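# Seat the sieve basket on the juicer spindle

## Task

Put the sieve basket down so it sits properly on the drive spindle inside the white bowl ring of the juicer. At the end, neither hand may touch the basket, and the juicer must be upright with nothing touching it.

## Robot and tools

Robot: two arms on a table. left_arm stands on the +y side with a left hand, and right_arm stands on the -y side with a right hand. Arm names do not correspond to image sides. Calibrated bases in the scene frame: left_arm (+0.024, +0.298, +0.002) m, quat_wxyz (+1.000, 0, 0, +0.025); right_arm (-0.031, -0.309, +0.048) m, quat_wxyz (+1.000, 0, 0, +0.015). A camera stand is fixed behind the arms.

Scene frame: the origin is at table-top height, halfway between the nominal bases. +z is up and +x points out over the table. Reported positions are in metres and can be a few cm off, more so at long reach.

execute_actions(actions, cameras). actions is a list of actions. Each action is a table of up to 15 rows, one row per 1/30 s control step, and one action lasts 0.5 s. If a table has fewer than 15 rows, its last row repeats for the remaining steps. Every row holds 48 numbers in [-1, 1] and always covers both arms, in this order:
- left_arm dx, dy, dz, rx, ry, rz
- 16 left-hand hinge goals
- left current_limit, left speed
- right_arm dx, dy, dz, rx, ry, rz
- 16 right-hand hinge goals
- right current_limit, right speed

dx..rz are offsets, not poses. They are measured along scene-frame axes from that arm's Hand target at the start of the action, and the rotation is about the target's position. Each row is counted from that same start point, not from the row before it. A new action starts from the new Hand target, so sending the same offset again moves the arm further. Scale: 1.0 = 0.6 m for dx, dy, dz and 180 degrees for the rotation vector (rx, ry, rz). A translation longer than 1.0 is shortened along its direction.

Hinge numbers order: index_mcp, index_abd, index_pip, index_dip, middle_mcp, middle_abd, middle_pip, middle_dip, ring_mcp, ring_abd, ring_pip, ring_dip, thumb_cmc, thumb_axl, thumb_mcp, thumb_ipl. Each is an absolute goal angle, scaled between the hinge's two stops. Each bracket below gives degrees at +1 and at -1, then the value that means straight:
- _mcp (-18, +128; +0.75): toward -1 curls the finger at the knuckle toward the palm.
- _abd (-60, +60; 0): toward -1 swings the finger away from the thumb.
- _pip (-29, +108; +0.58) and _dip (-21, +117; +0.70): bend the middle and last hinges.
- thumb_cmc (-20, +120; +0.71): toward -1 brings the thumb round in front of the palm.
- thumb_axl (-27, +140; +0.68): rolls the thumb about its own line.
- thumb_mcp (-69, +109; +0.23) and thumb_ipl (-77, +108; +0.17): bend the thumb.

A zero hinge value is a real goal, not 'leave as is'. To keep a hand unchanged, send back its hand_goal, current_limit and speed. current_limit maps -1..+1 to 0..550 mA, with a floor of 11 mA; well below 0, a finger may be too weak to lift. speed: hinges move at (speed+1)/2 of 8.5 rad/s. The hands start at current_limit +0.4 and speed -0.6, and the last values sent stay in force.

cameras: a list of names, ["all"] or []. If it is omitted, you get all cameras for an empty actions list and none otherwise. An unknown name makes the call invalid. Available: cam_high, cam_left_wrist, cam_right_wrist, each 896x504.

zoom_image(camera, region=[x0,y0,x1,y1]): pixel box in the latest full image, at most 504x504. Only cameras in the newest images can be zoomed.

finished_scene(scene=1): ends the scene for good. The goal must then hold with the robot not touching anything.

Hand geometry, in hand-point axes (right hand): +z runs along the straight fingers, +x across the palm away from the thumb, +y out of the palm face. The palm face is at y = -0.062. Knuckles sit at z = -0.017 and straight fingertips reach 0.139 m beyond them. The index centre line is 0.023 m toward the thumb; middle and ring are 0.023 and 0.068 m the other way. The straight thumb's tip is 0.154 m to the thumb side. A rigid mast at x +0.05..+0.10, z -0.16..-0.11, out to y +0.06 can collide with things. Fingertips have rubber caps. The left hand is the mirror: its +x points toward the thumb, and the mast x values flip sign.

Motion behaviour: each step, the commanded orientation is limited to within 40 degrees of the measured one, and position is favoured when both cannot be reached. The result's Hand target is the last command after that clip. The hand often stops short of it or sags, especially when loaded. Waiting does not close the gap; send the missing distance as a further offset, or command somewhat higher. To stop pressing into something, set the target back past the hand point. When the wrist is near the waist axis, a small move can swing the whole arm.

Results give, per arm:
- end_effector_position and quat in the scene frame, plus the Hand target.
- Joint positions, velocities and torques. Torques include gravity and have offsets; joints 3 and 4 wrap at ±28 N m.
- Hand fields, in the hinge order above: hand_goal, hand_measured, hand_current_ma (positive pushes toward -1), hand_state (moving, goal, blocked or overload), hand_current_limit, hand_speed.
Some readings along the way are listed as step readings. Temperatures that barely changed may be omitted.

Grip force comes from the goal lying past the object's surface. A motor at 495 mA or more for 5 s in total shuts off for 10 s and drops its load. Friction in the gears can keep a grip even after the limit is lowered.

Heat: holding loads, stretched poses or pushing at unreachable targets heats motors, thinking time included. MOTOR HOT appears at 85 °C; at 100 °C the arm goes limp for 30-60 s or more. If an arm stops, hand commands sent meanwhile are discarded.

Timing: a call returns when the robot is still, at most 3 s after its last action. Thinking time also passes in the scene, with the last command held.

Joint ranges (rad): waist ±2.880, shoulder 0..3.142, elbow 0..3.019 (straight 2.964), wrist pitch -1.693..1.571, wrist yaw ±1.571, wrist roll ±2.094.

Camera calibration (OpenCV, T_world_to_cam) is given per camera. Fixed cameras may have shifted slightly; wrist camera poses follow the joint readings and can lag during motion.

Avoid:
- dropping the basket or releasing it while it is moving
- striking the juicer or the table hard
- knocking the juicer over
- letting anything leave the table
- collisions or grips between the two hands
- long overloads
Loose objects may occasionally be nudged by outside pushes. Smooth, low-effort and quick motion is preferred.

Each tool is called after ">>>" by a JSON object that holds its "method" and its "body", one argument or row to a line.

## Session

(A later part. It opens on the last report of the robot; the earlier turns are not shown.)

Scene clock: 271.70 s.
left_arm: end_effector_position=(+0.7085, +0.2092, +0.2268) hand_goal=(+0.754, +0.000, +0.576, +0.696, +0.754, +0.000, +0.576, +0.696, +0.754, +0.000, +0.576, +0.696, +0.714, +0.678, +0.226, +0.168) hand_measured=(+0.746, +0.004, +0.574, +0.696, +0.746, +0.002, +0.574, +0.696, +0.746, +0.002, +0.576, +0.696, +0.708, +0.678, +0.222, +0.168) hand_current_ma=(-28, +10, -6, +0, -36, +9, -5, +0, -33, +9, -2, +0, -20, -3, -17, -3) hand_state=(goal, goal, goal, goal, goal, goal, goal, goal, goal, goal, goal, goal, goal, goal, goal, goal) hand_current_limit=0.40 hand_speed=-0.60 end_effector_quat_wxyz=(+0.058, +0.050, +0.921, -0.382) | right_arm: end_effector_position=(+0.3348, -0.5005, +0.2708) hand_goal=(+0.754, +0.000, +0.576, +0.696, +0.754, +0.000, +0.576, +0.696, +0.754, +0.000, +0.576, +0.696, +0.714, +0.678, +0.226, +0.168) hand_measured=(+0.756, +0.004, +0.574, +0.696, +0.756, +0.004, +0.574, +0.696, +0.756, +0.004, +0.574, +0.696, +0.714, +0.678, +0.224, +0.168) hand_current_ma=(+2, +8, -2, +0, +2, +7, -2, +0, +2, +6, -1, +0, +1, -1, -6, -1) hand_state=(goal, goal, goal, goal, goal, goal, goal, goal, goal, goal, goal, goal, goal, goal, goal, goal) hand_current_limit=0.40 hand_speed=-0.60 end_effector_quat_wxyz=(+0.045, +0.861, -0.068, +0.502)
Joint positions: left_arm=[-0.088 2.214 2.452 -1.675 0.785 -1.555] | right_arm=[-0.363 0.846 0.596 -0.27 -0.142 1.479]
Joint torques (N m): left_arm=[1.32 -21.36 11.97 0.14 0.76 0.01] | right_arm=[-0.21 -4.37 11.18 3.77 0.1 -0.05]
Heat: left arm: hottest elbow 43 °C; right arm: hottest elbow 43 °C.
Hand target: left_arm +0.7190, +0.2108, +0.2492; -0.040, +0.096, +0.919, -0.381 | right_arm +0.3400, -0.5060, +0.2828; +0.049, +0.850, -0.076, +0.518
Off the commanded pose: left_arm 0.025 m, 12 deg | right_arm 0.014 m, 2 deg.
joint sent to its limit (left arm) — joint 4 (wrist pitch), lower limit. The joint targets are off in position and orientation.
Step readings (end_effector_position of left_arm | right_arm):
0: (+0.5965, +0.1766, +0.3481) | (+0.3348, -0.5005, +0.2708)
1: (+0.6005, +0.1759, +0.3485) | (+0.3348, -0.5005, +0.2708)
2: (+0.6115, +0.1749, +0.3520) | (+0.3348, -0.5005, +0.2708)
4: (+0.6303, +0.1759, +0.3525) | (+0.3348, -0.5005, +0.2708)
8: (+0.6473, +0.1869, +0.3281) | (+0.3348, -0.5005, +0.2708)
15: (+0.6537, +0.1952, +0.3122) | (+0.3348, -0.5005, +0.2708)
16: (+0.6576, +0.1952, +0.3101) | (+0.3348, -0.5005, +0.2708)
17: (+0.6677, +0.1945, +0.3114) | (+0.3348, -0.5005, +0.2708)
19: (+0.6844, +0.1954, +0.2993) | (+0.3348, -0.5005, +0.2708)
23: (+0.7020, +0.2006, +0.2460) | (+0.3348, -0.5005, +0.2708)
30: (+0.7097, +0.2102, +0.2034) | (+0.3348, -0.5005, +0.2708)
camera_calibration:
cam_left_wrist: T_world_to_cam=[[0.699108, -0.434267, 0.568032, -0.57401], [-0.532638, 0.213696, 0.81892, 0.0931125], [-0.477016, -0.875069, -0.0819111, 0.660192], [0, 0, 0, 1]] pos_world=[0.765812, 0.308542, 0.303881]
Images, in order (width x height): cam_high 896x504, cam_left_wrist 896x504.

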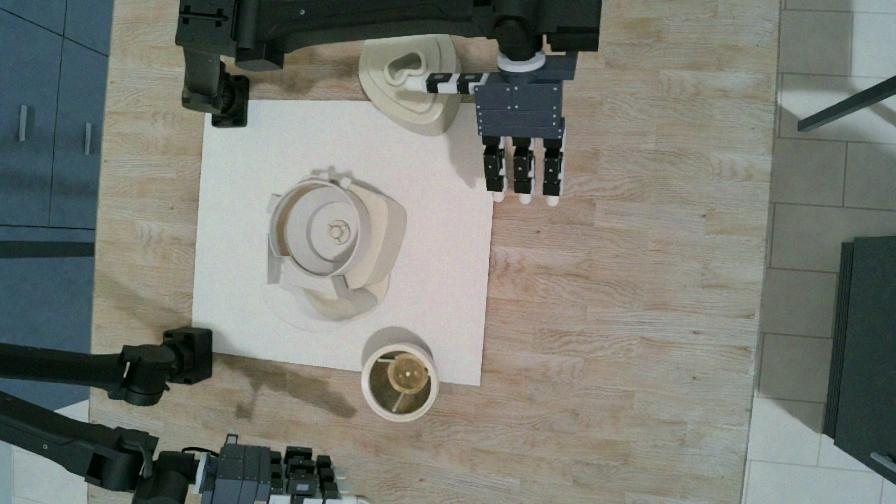

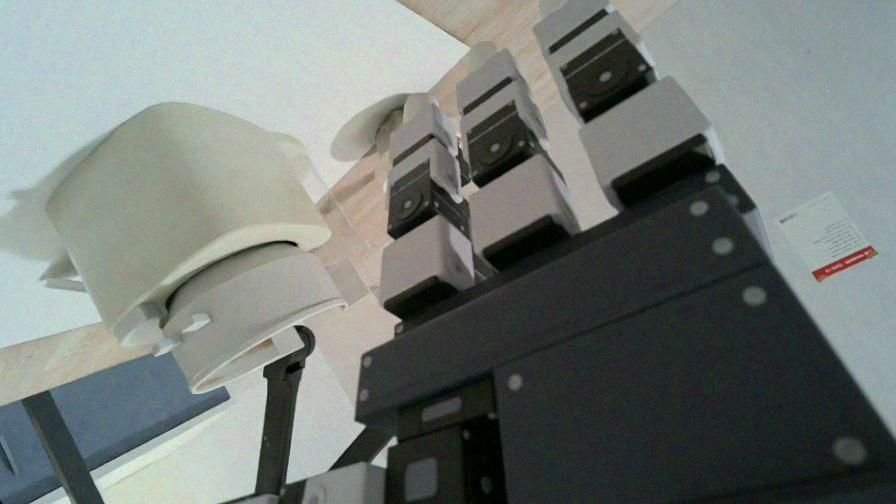

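>>> {"method": "execute_actions", "body": {
  "actions": [
    [[0.1,0.0,0,0,0,0.155,0.754,0,0.576,0.696,0.754,0,0.576,0.696,0.754,0,0.576,0.696,0.714,0.678,0.226,0.168,0.4,-0.6,0,0,0,0,0,0,0.754,0,0.576,0.696,0.754,0,0.576,0.696,0.754,0,0.576,0.696,0.714,0.678,0.226,0.168,0.4,-0.6]]
  ],
  "cameras": ["cam_left_wrist"]
}}

Scene clock: 283.03 s.
left_arm: end_effector_position=(+0.7747, +0.2090, +0.2361) hand_goal=(+0.754, +0.000, +0.576, +0.696, +0.754, +0.000, +0.576, +0.696, +0.754, +0.000, +0.576, +0.696, +0.714, +0.678, +0.226, +0.168) hand_measured=(+0.746, +0.002, +0.574, +0.696, +0.744, +0.002, +0.574, +0.696, +0.744, +0.002, +0.574, +0.696, +0.706, +0.678, +0.222, +0.168) hand_current_ma=(-36, +7, -7, +0, -41, +6, -5, +0, -38, +6, -4, +0, -32, -3, -17, -3) hand_state=(goal, goal, goal, goal, goal, goal, goal, goal, goal, goal, goal, goal, goal, goal, goal, goal) hand_current_limit=0.40 hand_speed=-0.60 end_effector_quat_wxyz=(+0.107, -0.133, +0.902, -0.395) | right_arm: end_effector_position=(+0.3348, -0.5005, +0.2708) hand_goal=(+0.754, +0.000, +0.576, +0.696, +0.754, +0.000, +0.576, +0.696, +0.754, +0.000, +0.576, +0.696, +0.714, +0.678, +0.226, +0.168) hand_measured=(+0.756, +0.004, +0.574, +0.696, +0.756, +0.004, +0.574, +0.696, +0.756, +0.004, +0.574, +0.696, +0.714, +0.678, +0.224, +0.168) hand_current_ma=(+2, +8, -2, +0, +2, +7, -2, +0, +2, +6, -1, +0, +1, -1, -6, -1) hand_state=(goal, goal, goal, goal, goal, goal, goal, goal, goal, goal, goal, goal, goal, goal, goal, goal) hand_current_limit=0.40 hand_speed=-0.60 end_effector_quat_wxyz=(+0.045, +0.861, -0.068, +0.502)
Joint positions: left_arm=[-0.074 2.441 2.871 -1.557 0.744 -2.064] | right_arm=[-0.363 0.846 0.596 -0.27 -0.142 1.479]
Joint torques (N m): left_arm=[1.55 -22.24 12.38 0.46 0.7 -0.19] | right_arm=[-0.09 -3.55 11.07 3.73 0.12 -0.07]
Heat: left arm: hottest elbow 43 °C; right arm: hottest elbow 43 °C.
Hand target: left_arm +0.7790, +0.2108, +0.2492; +0.053, -0.128, +0.915, -0.379 | right_arm +0.3400, -0.5060, +0.2828; +0.049, +0.850, -0.076, +0.518
Off the commanded pose: left_arm 0.014 m, 7 deg | right_arm 0.014 m, 2 deg.
elbow stopped short (left arm): the move would have taken joint 3 (elbow) straighter than the controller allows.
Step readings (end_effector_position of left_arm | right_arm):
0: (+0.7085, +0.2092, +0.2268) | (+0.3348, -0.5005, +0.2708)
1: (+0.7119, +0.2081, +0.2290) | (+0.3348, -0.5005, +0.2708)
2: (+0.7267, +0.2061, +0.2346) | (+0.3348, -0.5005, +0.2708)
4: (+0.7598, +0.2029, +0.2452) | (+0.3348, -0.5005, +0.2708)
8: (+0.7796, +0.2069, +0.2491) | (+0.3348, -0.5005, +0.2708)
15: (+0.7767, +0.2101, +0.2353) | (+0.3348, -0.5005, +0.2708)
camera_calibration:
cam_left_wrist: T_world_to_cam=[[0.829674, -0.107246, 0.547849, -0.790473], [-0.544194, 0.0634388, 0.836558, 0.156938], [-0.124473, -0.992207, -0.00572922, 0.425746], [0, 0, 0, 1]] pos_world=[0.794234, 0.327697, 0.304212]
Images, in order (width x height): cam_left_wrist 896x504.

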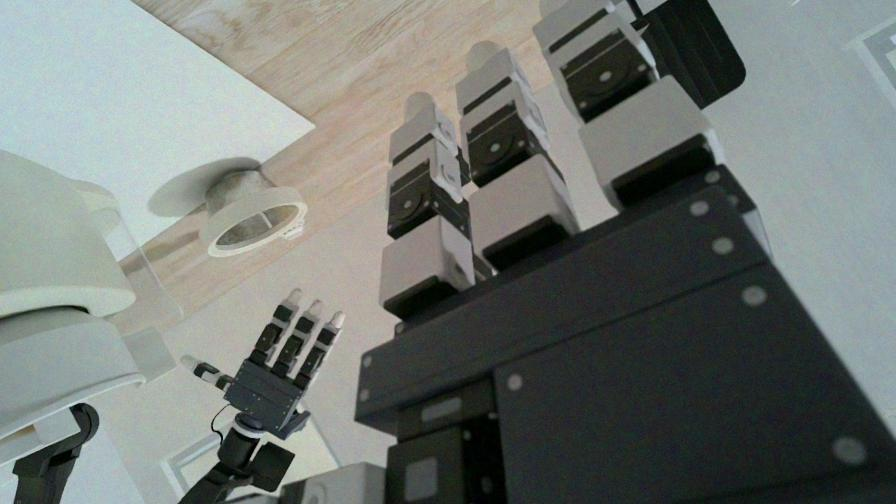

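>>> {"method": "zoom_image", "body": {
  "camera": "cam_left_wrist",
  "region": [140, 140, 320, 280]
}}

>>> {"method": "zoom_image", "body": {
  "camera": "cam_left_wrist",
  "region": [0, 130, 240, 460]
}}

Scaled by 2.800 from the camera's 896x504 image, which has a finer 1280x720 frame.

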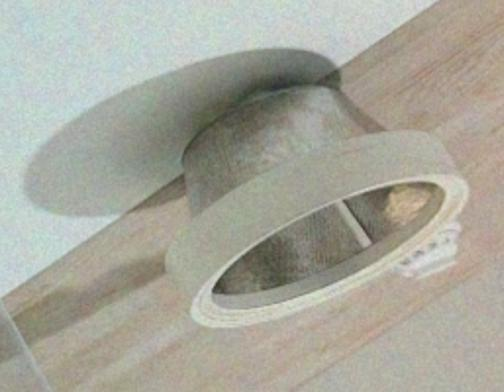

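Scaled by 1.527 from the camera's 896x504 image, which has a finer 1280x720 frame.

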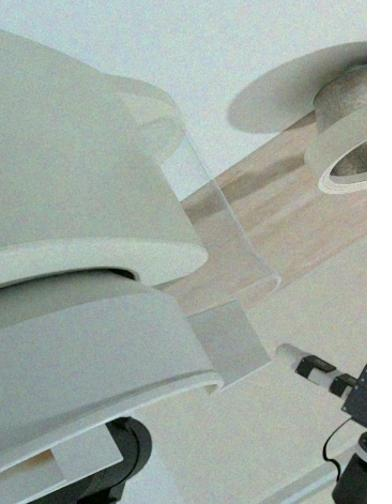

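>>> {"method": "zoom_image", "body": {
  "camera": "cam_high",
  "region": [255, 180, 335, 300]
}}

>>> {"method": "zoom_image", "body": {
  "camera": "cam_high",
  "region": [300, 160, 380, 280]
}}

This scene's latest camera images include none from cam_high. They are from: cam_left_wrist. cam_high's image comes with the result of a call that names it in "cameras".

This scene's latest camera images include none from cam_high. They are from: cam_left_wrist. cam_high's image comes with the result of a call that names it in "cameras".

>>> {"method": "execute_actions", "body": {
  "actions": [
    [[0,0,0,0,0,0,0.754,0,0.576,0.696,0.754,0,0.576,0.696,0.754,0,0.576,0.696,0.714,0.678,0.226,0.168,0.4,-0.6,0.1,0.138,0.03,0.1437,0.0747,0.0809,0.754,0,0.576,0.696,0.754,0,0.576,0.696,0.754,0,0.576,0.696,0.714,0.678,0.226,0.168,0.4,-0.6]],
    [[0,0,0,0,0,0,0.754,0,0.576,0.696,0.754,0,0.576,0.696,0.754,0,0.576,0.696,0.714,0.678,0.226,0.168,0.4,-0.6,0.1,0.138,0.0,0.1437,0.0747,0.0809,0.754,0,0.576,0.696,0.754,0,0.576,0.696,0.754,0,0.576,0.696,0.714,0.678,0.226,0.168,0.4,-0.6]],
    [[0,0,0,0,0,0,0.754,0,0.576,0.696,0.754,0,0.576,0.696,0.754,0,0.576,0.696,0.714,0.678,0.226,0.168,0.4,-0.6,0.1,0.138,0.0,0.1437,0.0747,0.0809,0.754,0,0.576,0.696,0.754,0,0.576,0.696,0.754,0,0.576,0.696,0.714,0.678,0.226,0.168,0.4,-0.6]]
  ],
  "cameras": ["all"]
}}

Scene clock: 394.63 s.
left_arm: end_effector_position=(+0.7745, +0.2088, +0.2361) hand_goal=(+0.754, +0.000, +0.576, +0.696, +0.754, +0.000, +0.576, +0.696, +0.754, +0.000, +0.576, +0.696, +0.714, +0.678, +0.226, +0.168) hand_measured=(+0.746, +0.002, +0.574, +0.696, +0.744, +0.002, +0.574, +0.696, +0.744, +0.002, +0.574, +0.696, +0.706, +0.678, +0.222, +0.168) hand_current_ma=(-36, +7, -7, +0, -41, +6, -5, +0, -38, +6, -4, +0, -32, -3, -17, -3) hand_state=(goal, goal, goal, goal, goal, goal, goal, goal, goal, goal, goal, goal, goal, goal, goal, goal) hand_current_limit=0.40 hand_speed=-0.60 end_effector_quat_wxyz=(+0.107, -0.135, +0.902, -0.395) | right_arm: end_effector_position=(+0.5081, -0.2537, +0.2709) hand_goal=(+0.754, +0.000, +0.576, +0.696, +0.754, +0.000, +0.576, +0.696, +0.754, +0.000, +0.576, +0.696, +0.714, +0.678, +0.226, +0.168) hand_measured=(+0.744, +0.002, +0.574, +0.696, +0.744, +0.002, +0.574, +0.696, +0.744, +0.002, +0.574, +0.696, +0.704, +0.678, +0.222, +0.168) hand_current_ma=(-22, +2, -3, +0, -23, +2, -4, +0, -25, +2, -4, +0, -23, -1, -8, -1) hand_state=(goal, goal, goal, goal, goal, goal, goal, goal, goal, goal, goal, goal, goal, goal, goal, goal) hand_current_limit=0.40 hand_speed=-0.60 end_effector_quat_wxyz=(-0.628, +0.772, -0.090, +0.024)
Joint positions: left_arm=[-0.074 2.441 2.871 -1.557 0.744 -2.067] | right_arm=[-0.211 1.834 1.665 -1.522 -1.358 1.526]
Joint torques (N m): left_arm=[1.61 -22.24 12.4 0.47 0.78 -0.2] | right_arm=[1.2 -20.31 12.83 -0.13 -0.93 -0.24]
Heat: left arm: hottest elbow 46 °C; right arm: hottest elbow 43 °C.
Hand target: left_arm +0.7790, +0.2108, +0.2492; +0.053, -0.128, +0.915, -0.379 | right_arm +0.5199, -0.2576, +0.3008; -0.627, +0.775, -0.059, +0.047
Off the commanded pose: left_arm 0.014 m, 7 deg | right_arm 0.032 m, 5 deg.
elbow stopped short (left arm): the move would have taken joint 3 (elbow) straighter than the controller allows.
Step readings (end_effector_position of left_arm | right_arm):
0: (+0.7747, +0.2090, +0.2361) | (+0.3348, -0.5005, +0.2708)
1: (+0.7746, +0.2089, +0.2361) | (+0.3377, -0.4891, +0.2655)
2: (+0.7746, +0.2089, +0.2361) | (+0.3433, -0.4672, +0.2594)
4: (+0.7746, +0.2089, +0.2361) | (+0.3658, -0.4261, +0.2635)
8: (+0.7745, +0.2089, +0.2361) | (+0.3999, -0.4143, +0.2813)
15: (+0.7745, +0.2089, +0.2361) | (+0.3944, -0.4179, +0.2756)
16: (+0.7745, +0.2089, +0.2361) | (+0.3943, -0.4050, +0.2752)
17: (+0.7745, +0.2088, +0.2361) | (+0.3986, -0.3789, +0.2775)
19: (+0.7745, +0.2088, +0.2361) | (+0.4261, -0.3416, +0.2903)
23: (+0.7745, +0.2088, +0.2361) | (+0.4612, -0.3361, +0.2826)
30: (+0.7745, +0.2088, +0.2361) | (+0.4508, -0.3380, +0.2656)
31: (+0.7745, +0.2088, +0.2361) | (+0.4510, -0.3279, +0.2705)
32: (+0.7745, +0.2088, +0.2361) | (+0.4572, -0.3048, +0.2870)
34: (+0.7745, +0.2088, +0.2361) | (+0.4874, -0.2749, +0.3091)
38: (+0.7745, +0.2088, +0.2361) | (+0.5154, -0.2563, +0.2882)
45: (+0.7745, +0.2088, +0.2361) | (+0.4987, -0.2517, +0.2590)
camera_calibration:
cam_left_wrist: T_world_to_cam=[[0.831034, -0.10506, 0.546209, -0.791426], [-0.542565, 0.0631538, 0.837636, 0.155419], [-0.122498, -0.992459, -0.00451923, 0.423753], [0, 0, 0, 1]] pos_world=[0.793935, 0.327594, 0.304015]
cam_right_wrist: T_world_to_cam=[[-0.807612, 0.00959114, -0.589637, 0.604835], [-0.524614, -0.468352, 0.710933, -0.0791728], [-0.269339, 0.88349, 0.383278, 0.384057], [0, 0, 0, 1]] pos_world=[0.550378, -0.382192, 0.265719]

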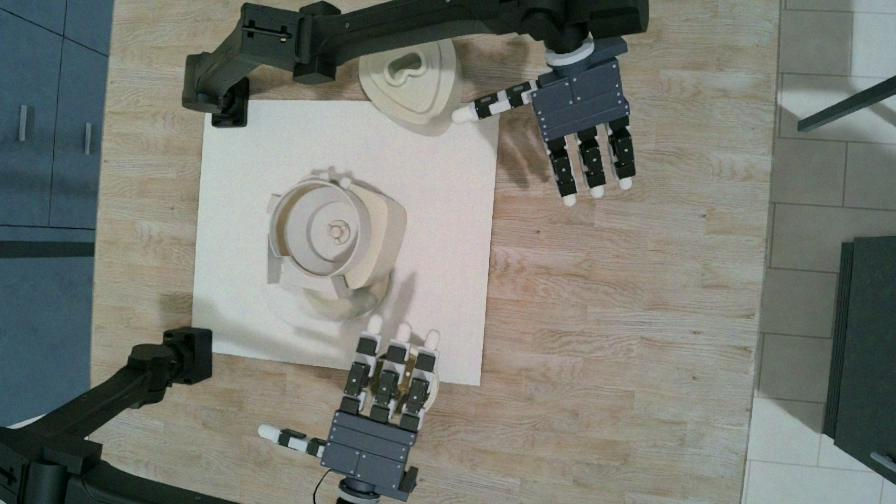

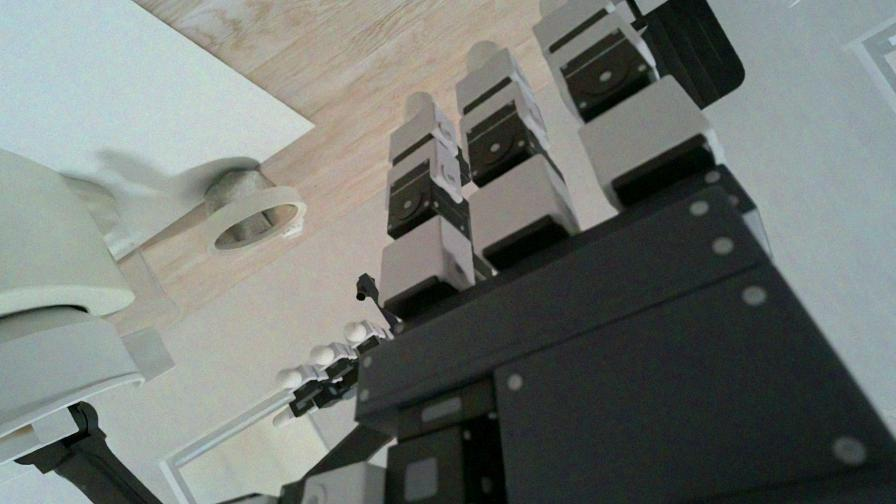

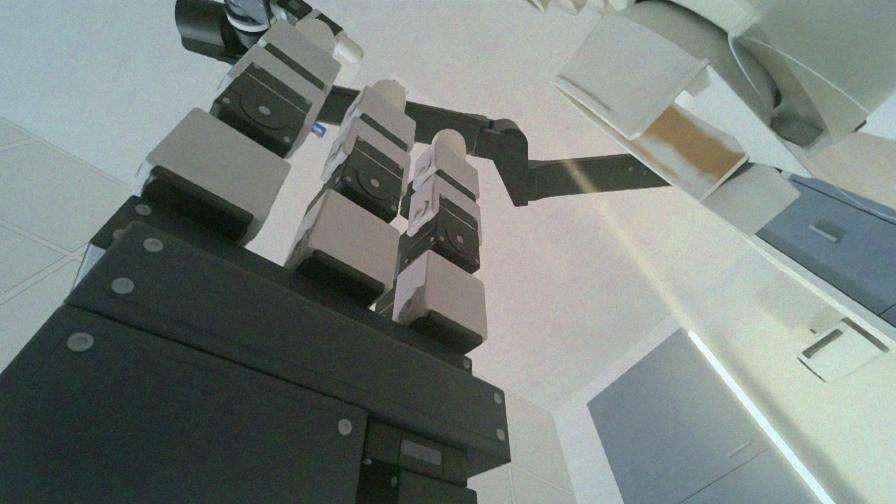

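>>> {"method": "execute_actions", "body": {
  "actions": [
    [[0,0,0,0,0,0,0.754,0,0.576,0.696,0.754,0,0.576,0.696,0.754,0,0.576,0.696,0.714,0.678,0.226,0.168,0.4,-0.6,0.01,0.0,-0.06,0,0,0,-0.397,0.333,0.576,0.696,-0.397,0,0.576,0.696,0.754,0,0.576,0.696,-0.571,0.678,0.056,0.168,0.4,-0.6]],
    [[0,0,0,0,0,0,0.754,0,0.576,0.696,0.754,0,0.576,0.696,0.754,0,0.576,0.696,0.714,0.678,0.226,0.168,0.4,-0.6,0.0,0.0,-0.04,0,0,0,-0.397,0.333,0.576,0.696,-0.397,0,0.576,0.696,0.754,0,0.576,0.696,-0.571,0.678,0.056,0.168,0.4,-0.6]]
  ],
  "cameras": ["all"]
}}

>>> {"method": "zoom_image", "body": {
  "camera": "cam_left_wrist",
  "region": [160, 160, 400, 400]
}}

>>> {"method": "zoom_image", "body": {
  "camera": "cam_high",
  "region": [310, 290, 470, 450]
}}

Scene clock: 410.87 s.
left_arm: end_effector_position=(+0.7745, +0.2088, +0.2361) hand_goal=(+0.754, +0.000, +0.576, +0.696, +0.754, +0.000, +0.576, +0.696, +0.754, +0.000, +0.576, +0.696, +0.714, +0.678, +0.226, +0.168) hand_measured=(+0.746, +0.002, +0.574, +0.696, +0.744, +0.002, +0.574, +0.696, +0.744, +0.002, +0.574, +0.696, +0.706, +0.678, +0.222, +0.168) hand_current_ma=(-36, +7, -7, +0, -41, +6, -5, +0, -38, +6, -4, +0, -32, -3, -17, -3) hand_state=(goal, goal, goal, goal, goal, goal, goal, goal, goal, goal, goal, goal, goal, goal, goal, goal) hand_current_limit=0.40 hand_speed=-0.60 end_effector_quat_wxyz=(+0.107, -0.135, +0.902, -0.395) | right_arm: end_effector_position=(+0.5210, -0.2564, +0.2415) hand_goal=(-0.396, +0.334, +0.576, +0.696, -0.396, +0.000, +0.576, +0.696, +0.754, +0.000, +0.576, +0.696, -0.570, +0.678, +0.056, +0.168) hand_measured=(-0.394, +0.328, +0.574, +0.696, -0.394, +0.002, +0.574, +0.696, +0.744, +0.002, +0.574, +0.696, -0.568, +0.678, +0.058, +0.168) hand_current_ma=(+4, -11, -3, +0, +4, +2, -4, +0, -25, +2, -4, +0, +3, -1, +4, -1) hand_state=(goal, goal, goal, goal, goal, goal, goal, goal, goal, goal, goal, goal, goal, goal, goal, goal) hand_current_limit=0.40 hand_speed=-0.60 end_effector_quat_wxyz=(-0.628, +0.774, -0.068, +0.037)
Joint positions: left_arm=[-0.074 2.441 2.871 -1.557 0.744 -2.067] | right_arm=[-0.211 1.883 1.66 -1.504 -1.358 1.44]
Joint torques (N m): left_arm=[1.67 -22.24 12.38 0.46 0.78 -0.2] | right_arm=[1.38 -17.79 8.38 0.85 -0.83 -0.27]
Heat: left arm: hottest elbow 46 °C; right arm: hottest elbow 42 °C.
Hand target: left_arm +0.7790, +0.2108, +0.2492; +0.053, -0.128, +0.915, -0.379 | right_arm +0.5260, -0.2576, +0.2408; -0.627, +0.775, -0.059, +0.047
Off the commanded pose: left_arm 0.014 m, 7 deg | right_arm 0.005 m, 2 deg.
elbow stopped short (left arm): the move would have taken joint 3 (elbow) straighter than the controller allows.
Step readings (end_effector_position of left_arm | right_arm):
0: (+0.7745, +0.2088, +0.2361) | (+0.5081, -0.2537, +0.2709)
1: (+0.7745, +0.2088, +0.2361) | (+0.5088, -0.2539, +0.2699)
2: (+0.7745, +0.2088, +0.2361) | (+0.5097, -0.2541, +0.2689)
4: (+0.7745, +0.2088, +0.2361) | (+0.5118, -0.2546, +0.2646)
8: (+0.7745, +0.2088, +0.2361) | (+0.5149, -0.2552, +0.2540)
15: (+0.7745, +0.2088, +0.2361) | (+0.5162, -0.2555, +0.2491)
16: (+0.7745, +0.2088, +0.2361) | (+0.5172, -0.2557, +0.2488)
17: (+0.7745, +0.2088, +0.2361) | (+0.5181, -0.2558, +0.2472)
19: (+0.7745, +0.2088, +0.2361) | (+0.5195, -0.2561, +0.2455)
23: (+0.7745, +0.2088, +0.2361) | (+0.5206, -0.2563, +0.2424)
30: (+0.7745, +0.2088, +0.2361) | (+0.5210, -0.2564, +0.2415)
camera_calibration:
cam_left_wrist: T_world_to_cam=[[0.831034, -0.10506, 0.546209, -0.791426], [-0.542565, 0.0631538, 0.837636, 0.155419], [-0.122498, -0.992459, -0.00451923, 0.423753], [0, 0, 0, 1]] pos_world=[0.793935, 0.327594, 0.304015]
cam_right_wrist: T_world_to_cam=[[-0.778771, -0.00834938, -0.627253, 0.587423], [-0.549331, -0.473746, 0.688332, -0.035765], [-0.302906, 0.880622, 0.364353, 0.422478], [0, 0, 0, 1]] pos_world=[0.565792, -0.384082, 0.23915]

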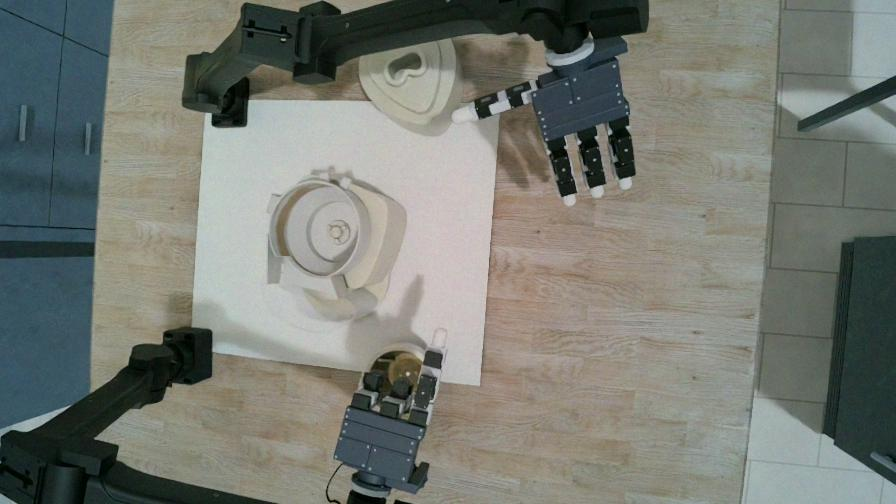

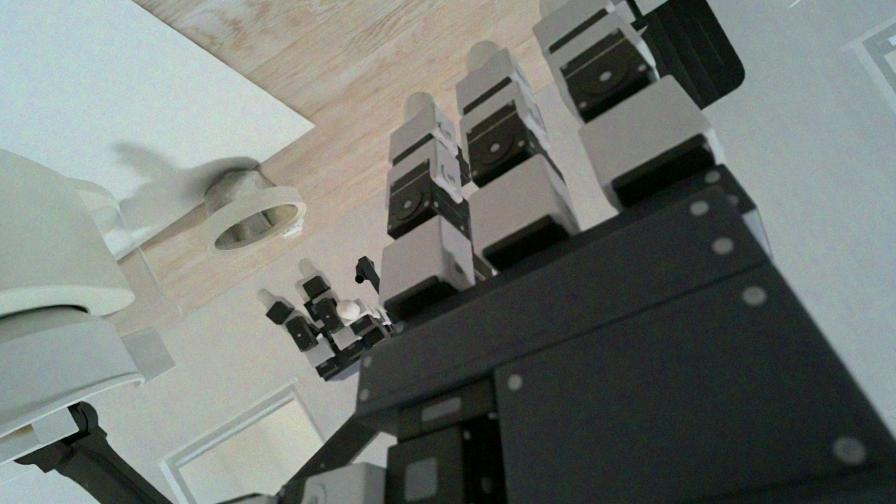

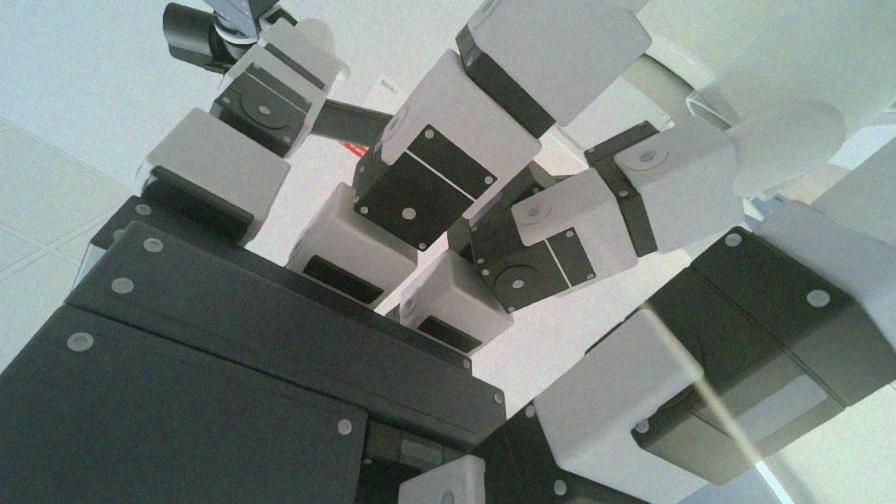

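Scaled by 2.100 from the camera's 896x504 image, which has a finer 1280x720 frame.

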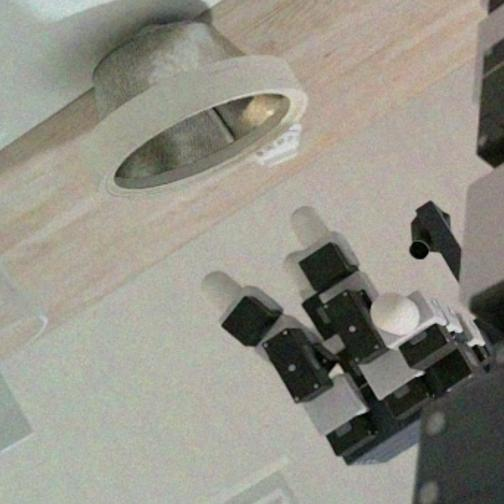

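Scaled by 3.150 from the camera's 896x504 image, which has a finer 1280x720 frame.

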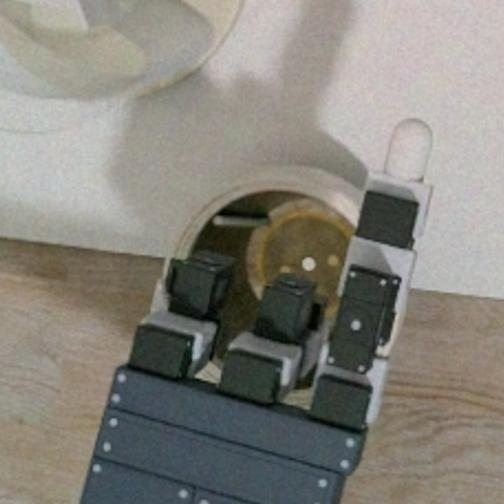

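>>> {"method": "execute_actions", "body": {
  "actions": [
    [[0,0,0,0,0,0,0.754,0,0.576,0.696,0.754,0,0.576,0.696,0.754,0,0.576,0.696,0.714,0.678,0.226,0.168,0.4,-0.6,-0.014,-0.008,-0.07,0,0,0,-0.424,0.333,0.576,0.696,-0.424,0,0.576,0.696,0.754,0,0.576,0.696,-0.571,0.678,0.02,0.168,0.4,-0.6]],
    [[0,0,0,0,0,0,0.754,0,0.576,0.696,0.754,0,0.576,0.696,0.754,0,0.576,0.696,0.714,0.678,0.226,0.168,0.4,-0.6,0,0,-0.07,0,0,0,-0.424,0.333,0.576,0.696,-0.424,0,0.576,0.696,0.754,0,0.576,0.696,-0.571,0.678,0.02,0.168,0.4,-0.6]]
  ],
  "cameras": ["all"]
}}

>>> {"method": "zoom_image", "body": {
  "camera": "cam_left_wrist",
  "region": [160, 160, 400, 400]
}}

>>> {"method": "zoom_image", "body": {
  "camera": "cam_high",
  "region": [310, 290, 470, 450]
}}

Scene clock: 422.63 s.
left_arm: end_effector_position=(+0.7745, +0.2088, +0.2361) hand_goal=(+0.754, +0.000, +0.576, +0.696, +0.754, +0.000, +0.576, +0.696, +0.754, +0.000, +0.576, +0.696, +0.714, +0.678, +0.226, +0.168) hand_measured=(+0.746, +0.002, +0.574, +0.696, +0.744, +0.002, +0.574, +0.696, +0.744, +0.002, +0.574, +0.696, +0.706, +0.678, +0.222, +0.168) hand_current_ma=(-36, +7, -7, +0, -41, +6, -5, +0, -38, +6, -4, +0, -32, -3, -17, -3) hand_state=(goal, goal, goal, goal, goal, goal, goal, goal, goal, goal, goal, goal, goal, goal, goal, goal) hand_current_limit=0.40 hand_speed=-0.60 end_effector_quat_wxyz=(+0.107, -0.135, +0.902, -0.395) | right_arm: end_effector_position=(+0.5115, -0.2552, +0.1512) hand_goal=(-0.424, +0.334, +0.576, +0.696, -0.424, +0.000, +0.576, +0.696, +0.754, +0.000, +0.576, +0.696, -0.570, +0.678, +0.020, +0.168) hand_measured=(-0.422, +0.328, +0.574, +0.696, -0.422, +0.002, +0.574, +0.696, +0.744, +0.002, +0.574, +0.696, -0.570, +0.678, +0.022, +0.168) hand_current_ma=(+4, -9, -3, +0, +4, +1, -4, +0, -24, +1, -4, +0, +0, -1, +6, -1) hand_state=(goal, goal, goal, goal, goal, goal, goal, goal, goal, goal, goal, goal, goal, goal, goal, goal) hand_current_limit=0.40 hand_speed=-0.60 end_effector_quat_wxyz=(-0.630, +0.773, -0.066, +0.032)
Joint positions: left_arm=[-0.074 2.441 2.871 -1.557 0.744 -2.067] | right_arm=[-0.213 1.957 1.518 -1.355 -1.361 1.378]
Joint torques (N m): left_arm=[1.55 -22.24 12.37 0.46 0.78 -0.2] | right_arm=[0.32 -19.84 7.9 0.61 -0.7 -0.19]
Heat: left arm: hottest elbow 46 °C; right arm: hottest elbow 41 °C.
Hand target: left_arm +0.7790, +0.2108, +0.2492; +0.053, -0.128, +0.915, -0.379 | right_arm +0.5175, -0.2624, +0.1568; -0.627, +0.775, -0.059, +0.047
Off the commanded pose: left_arm 0.014 m, 7 deg | right_arm 0.011 m, 2 deg.
elbow stopped short (left arm): the move would have taken joint 3 (elbow) straighter than the controller allows.
Step readings (end_effector_position of left_arm | right_arm):
0: (+0.7745, +0.2088, +0.2361) | (+0.5210, -0.2564, +0.2415)
1: (+0.7745, +0.2088, +0.2361) | (+0.5202, -0.2560, +0.2378)
2: (+0.7745, +0.2088, +0.2361) | (+0.5187, -0.2557, +0.2333)
4: (+0.7745, +0.2088, +0.2361) | (+0.5130, -0.2555, +0.2178)
8: (+0.7745, +0.2088, +0.2361) | (+0.5083, -0.2547, +0.1943)
15: (+0.7745, +0.2088, +0.2361) | (+0.5100, -0.2550, +0.1892)
16: (+0.7745, +0.2088, +0.2361) | (+0.5113, -0.2552, +0.1863)
17: (+0.7745, +0.2088, +0.2361) | (+0.5126, -0.2554, +0.1830)
19: (+0.7745, +0.2088, +0.2361) | (+0.5119, -0.2553, +0.1722)
23: (+0.7745, +0.2088, +0.2361) | (+0.5105, -0.2551, +0.1544)
30: (+0.7745, +0.2088, +0.2361) | (+0.5114, -0.2552, +0.1512)
camera_calibration:
cam_left_wrist: T_world_to_cam=[[0.831034, -0.10506, 0.546209, -0.791426], [-0.542565, 0.0631538, 0.837636, 0.155419], [-0.122498, -0.992459, -0.00451923, 0.423753], [0, 0, 0, 1]] pos_world=[0.793935, 0.327594, 0.304015]
cam_right_wrist: T_world_to_cam=[[-0.781952, -0.0128768, -0.623206, 0.523222], [-0.540564, -0.483831, 0.688257, 0.0146024], [-0.310389, 0.875067, 0.371372, 0.452851], [0, 0, 0, 1]] pos_world=[0.557588, -0.382472, 0.147848]

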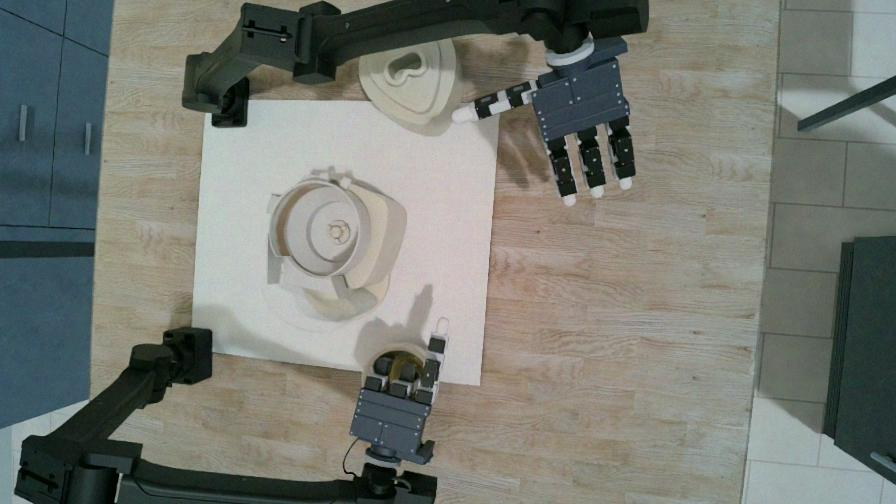

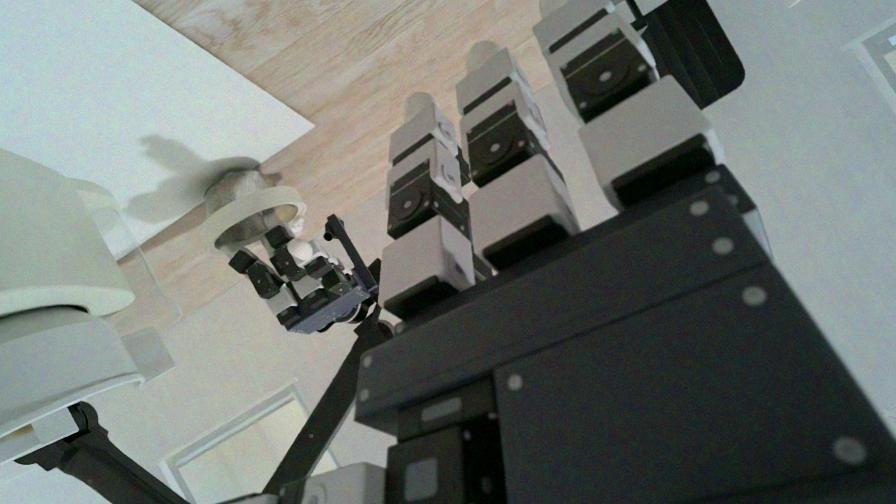

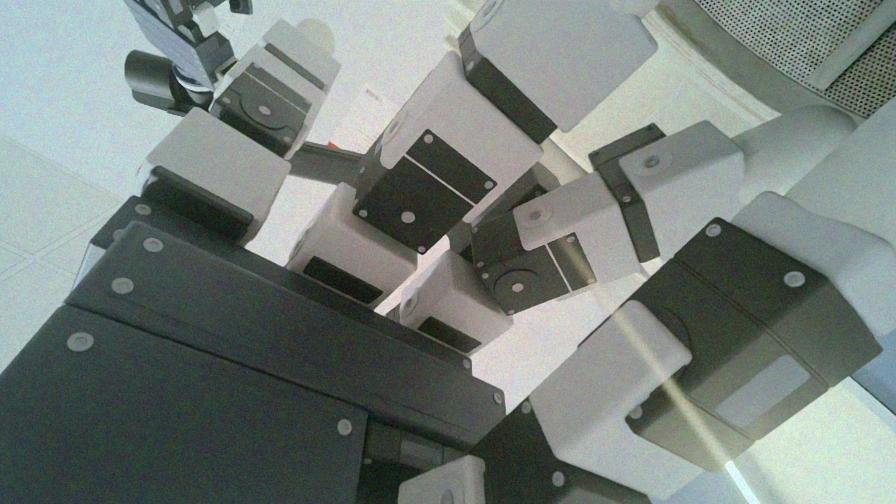

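Scaled by 2.100 from the camera's 896x504 image, which has a finer 1280x720 frame.

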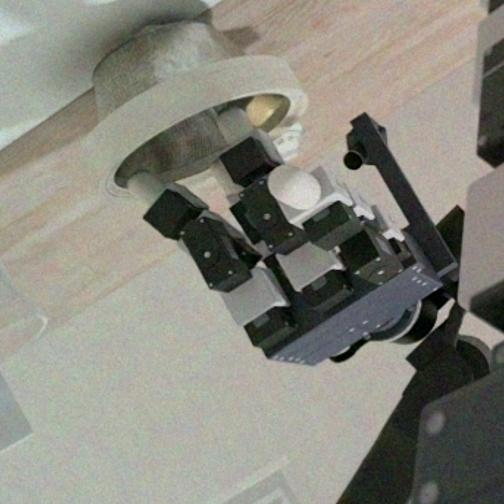

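Scaled by 3.150 from the camera's 896x504 image, which has a finer 1280x720 frame.

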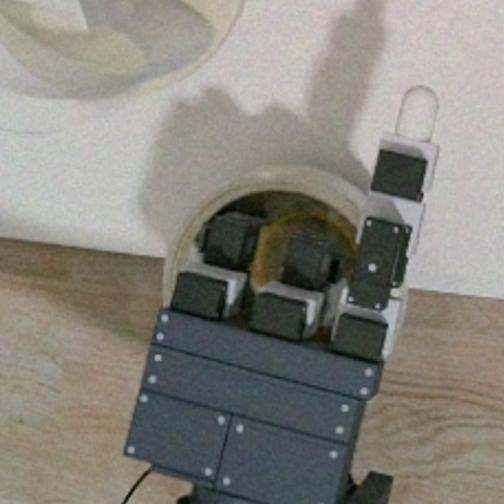

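>>> {"method": "execute_actions", "body": {
  "actions": [
    [[0,0,0,0,0,0,0.754,0,0.576,0.696,0.754,0,0.576,0.696,0.754,0,0.576,0.696,0.714,0.678,0.226,0.168,0.4,-0.6,0,-0.015,0,0,0,0,-0.424,0.333,0.576,0.696,-0.424,0,0.576,0.696,0.754,0,0.576,0.696,-0.571,0.678,0.02,0.168,0.4,-0.6]],
    [[0,0,0,0,0,0,0.754,0,0.576,0.696,0.754,0,0.576,0.696,0.754,0,0.576,0.696,0.714,0.678,0.226,0.168,0.4,-0.6,0,0,-0.05,0,0,0,-0.424,0.333,0.576,0.696,-0.424,0,0.576,0.696,0.754,0,0.576,0.696,-0.571,0.678,0.02,0.168,0.4,-0.6]]
  ],
  "cameras": ["all"]
}}

>>> {"method": "zoom_image", "body": {
  "camera": "cam_left_wrist",
  "region": [180, 160, 380, 340]
}}

>>> {"method": "zoom_image", "body": {
  "camera": "cam_high",
  "region": [310, 290, 470, 450]
}}

Scene clock: 435.70 s.
left_arm: end_effector_position=(+0.7745, +0.2088, +0.2361) hand_goal=(+0.754, +0.000, +0.576, +0.696, +0.754, +0.000, +0.576, +0.696, +0.754, +0.000, +0.576, +0.696, +0.714, +0.678, +0.226, +0.168) hand_measured=(+0.746, +0.002, +0.574, +0.696, +0.744, +0.002, +0.574, +0.696, +0.744, +0.002, +0.574, +0.696, +0.706, +0.678, +0.222, +0.168) hand_current_ma=(-36, +7, -7, +0, -41, +6, -5, +0, -38, +6, -4, +0, -32, -3, -17, -3) hand_state=(goal, goal, goal, goal, goal, goal, goal, goal, goal, goal, goal, goal, goal, goal, goal, goal) hand_current_limit=0.40 hand_speed=-0.60 end_effector_quat_wxyz=(+0.107, -0.135, +0.902, -0.395) | right_arm: end_effector_position=(+0.5104, -0.2603, +0.1230) hand_goal=(-0.424, +0.334, +0.576, +0.696, -0.424, +0.000, +0.576, +0.696, +0.754, +0.000, +0.576, +0.696, -0.570, +0.678, +0.020, +0.168) hand_measured=(-0.422, +0.328, +0.574, +0.696, -0.422, +0.002, +0.574, +0.696, +0.744, +0.000, +0.574, +0.696, -0.570, +0.678, +0.022, +0.168) hand_current_ma=(+4, -9, -3, +0, +4, +1, -4, +0, -24, +1, -4, +0, +0, -1, +6, -1) hand_state=(goal, goal, goal, goal, goal, goal, goal, goal, goal, goal, goal, goal, goal, goal, goal, goal) hand_current_limit=0.40 hand_speed=-0.60 end_effector_quat_wxyz=(-0.631, +0.772, -0.066, +0.028)
Joint positions: left_arm=[-0.074 2.441 2.871 -1.557 0.744 -2.067] | right_arm=[-0.222 2.006 1.51 -1.364 -1.358 1.317]
Joint torques (N m): left_arm=[1.55 -22.24 12.4 0.44 0.78 -0.2] | right_arm=[-0.21 -19.43 7.47 0.77 -0.63 -0.27]
Heat: left arm: hottest elbow 46 °C; right arm: hottest elbow 41 °C.
Hand target: left_arm +0.7790, +0.2108, +0.2492; +0.053, -0.128, +0.915, -0.379 | right_arm +0.5176, -0.2714, +0.1268; -0.627, +0.775, -0.059, +0.047
Off the commanded pose: left_arm 0.014 m, 7 deg | right_arm 0.014 m, 2 deg.
elbow stopped short (left arm): the move would have taken joint 3 (elbow) straighter than the controller allows.
Step readings (end_effector_position of left_arm | right_arm):
0: (+0.7745, +0.2088, +0.2361) | (+0.5115, -0.2552, +0.1512)
1: (+0.7745, +0.2088, +0.2361) | (+0.5111, -0.2553, +0.1512)
2: (+0.7745, +0.2088, +0.2361) | (+0.5103, -0.2552, +0.1513)
4: (+0.7745, +0.2088, +0.2361) | (+0.5087, -0.2558, +0.1517)
8: (+0.7745, +0.2088, +0.2361) | (+0.5081, -0.2581, +0.1519)
15: (+0.7745, +0.2088, +0.2361) | (+0.5082, -0.2597, +0.1519)
16: (+0.7745, +0.2088, +0.2361) | (+0.5094, -0.2600, +0.1500)
17: (+0.7745, +0.2088, +0.2361) | (+0.5109, -0.2603, +0.1488)
19: (+0.7745, +0.2088, +0.2361) | (+0.5122, -0.2606, +0.1415)
23: (+0.7745, +0.2088, +0.2361) | (+0.5119, -0.2605, +0.1278)
30: (+0.7745, +0.2088, +0.2361) | (+0.5104, -0.2603, +0.1230)
camera_calibration:
cam_left_wrist: T_world_to_cam=[[0.831034, -0.10506, 0.546209, -0.791426], [-0.542565, 0.0631538, 0.837636, 0.155419], [-0.122498, -0.992459, -0.00451923, 0.423753], [0, 0, 0, 1]] pos_world=[0.793935, 0.327594, 0.304015]
cam_right_wrist: T_world_to_cam=[[-0.785634, -0.0147631, -0.618515, 0.505498], [-0.534558, -0.487127, 0.690619, 0.0268286], [-0.311491, 0.873207, 0.374811, 0.46713], [0, 0, 0, 1]] pos_world=[0.556985, -0.387369, 0.119044]

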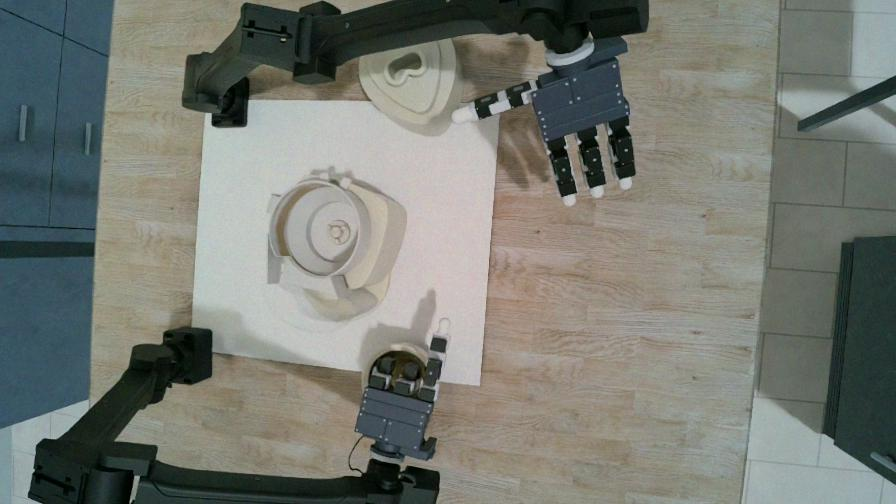

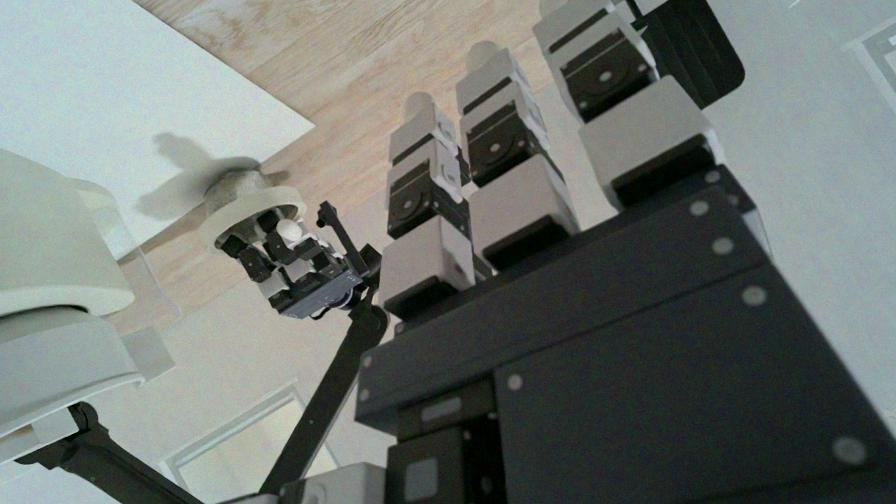

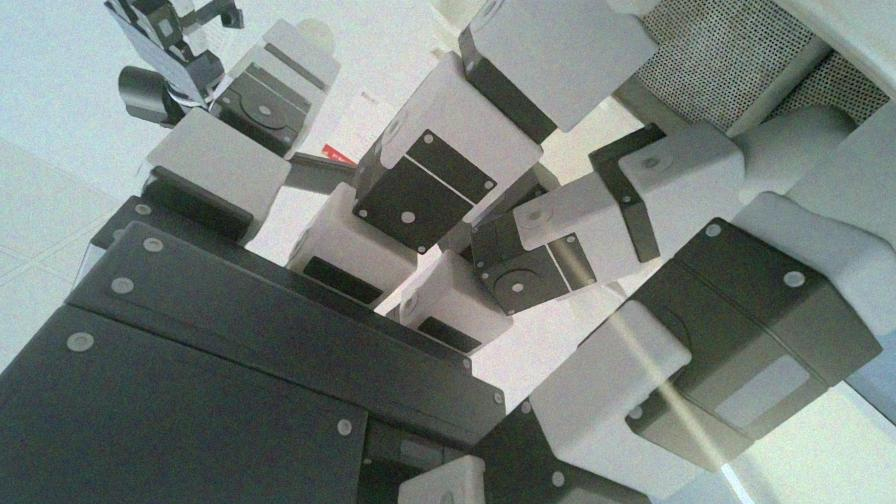

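Scaled by 2.520 from the camera's 896x504 image, which has a finer 1280x720 frame.

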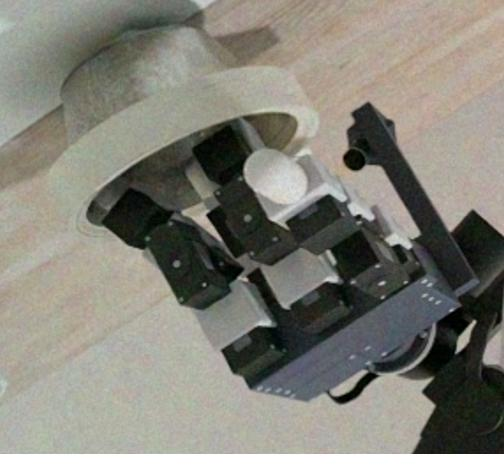

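Scaled by 3.150 from the camera's 896x504 image, which has a finer 1280x720 frame.

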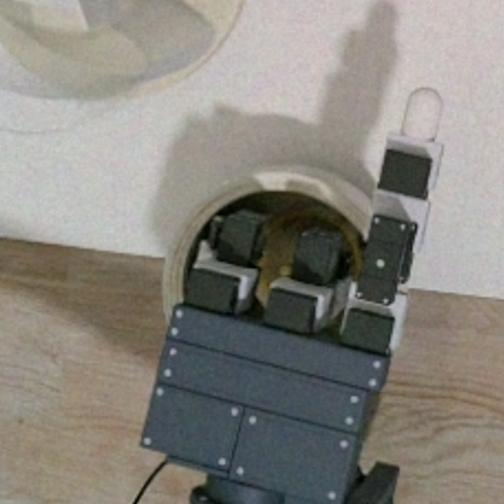

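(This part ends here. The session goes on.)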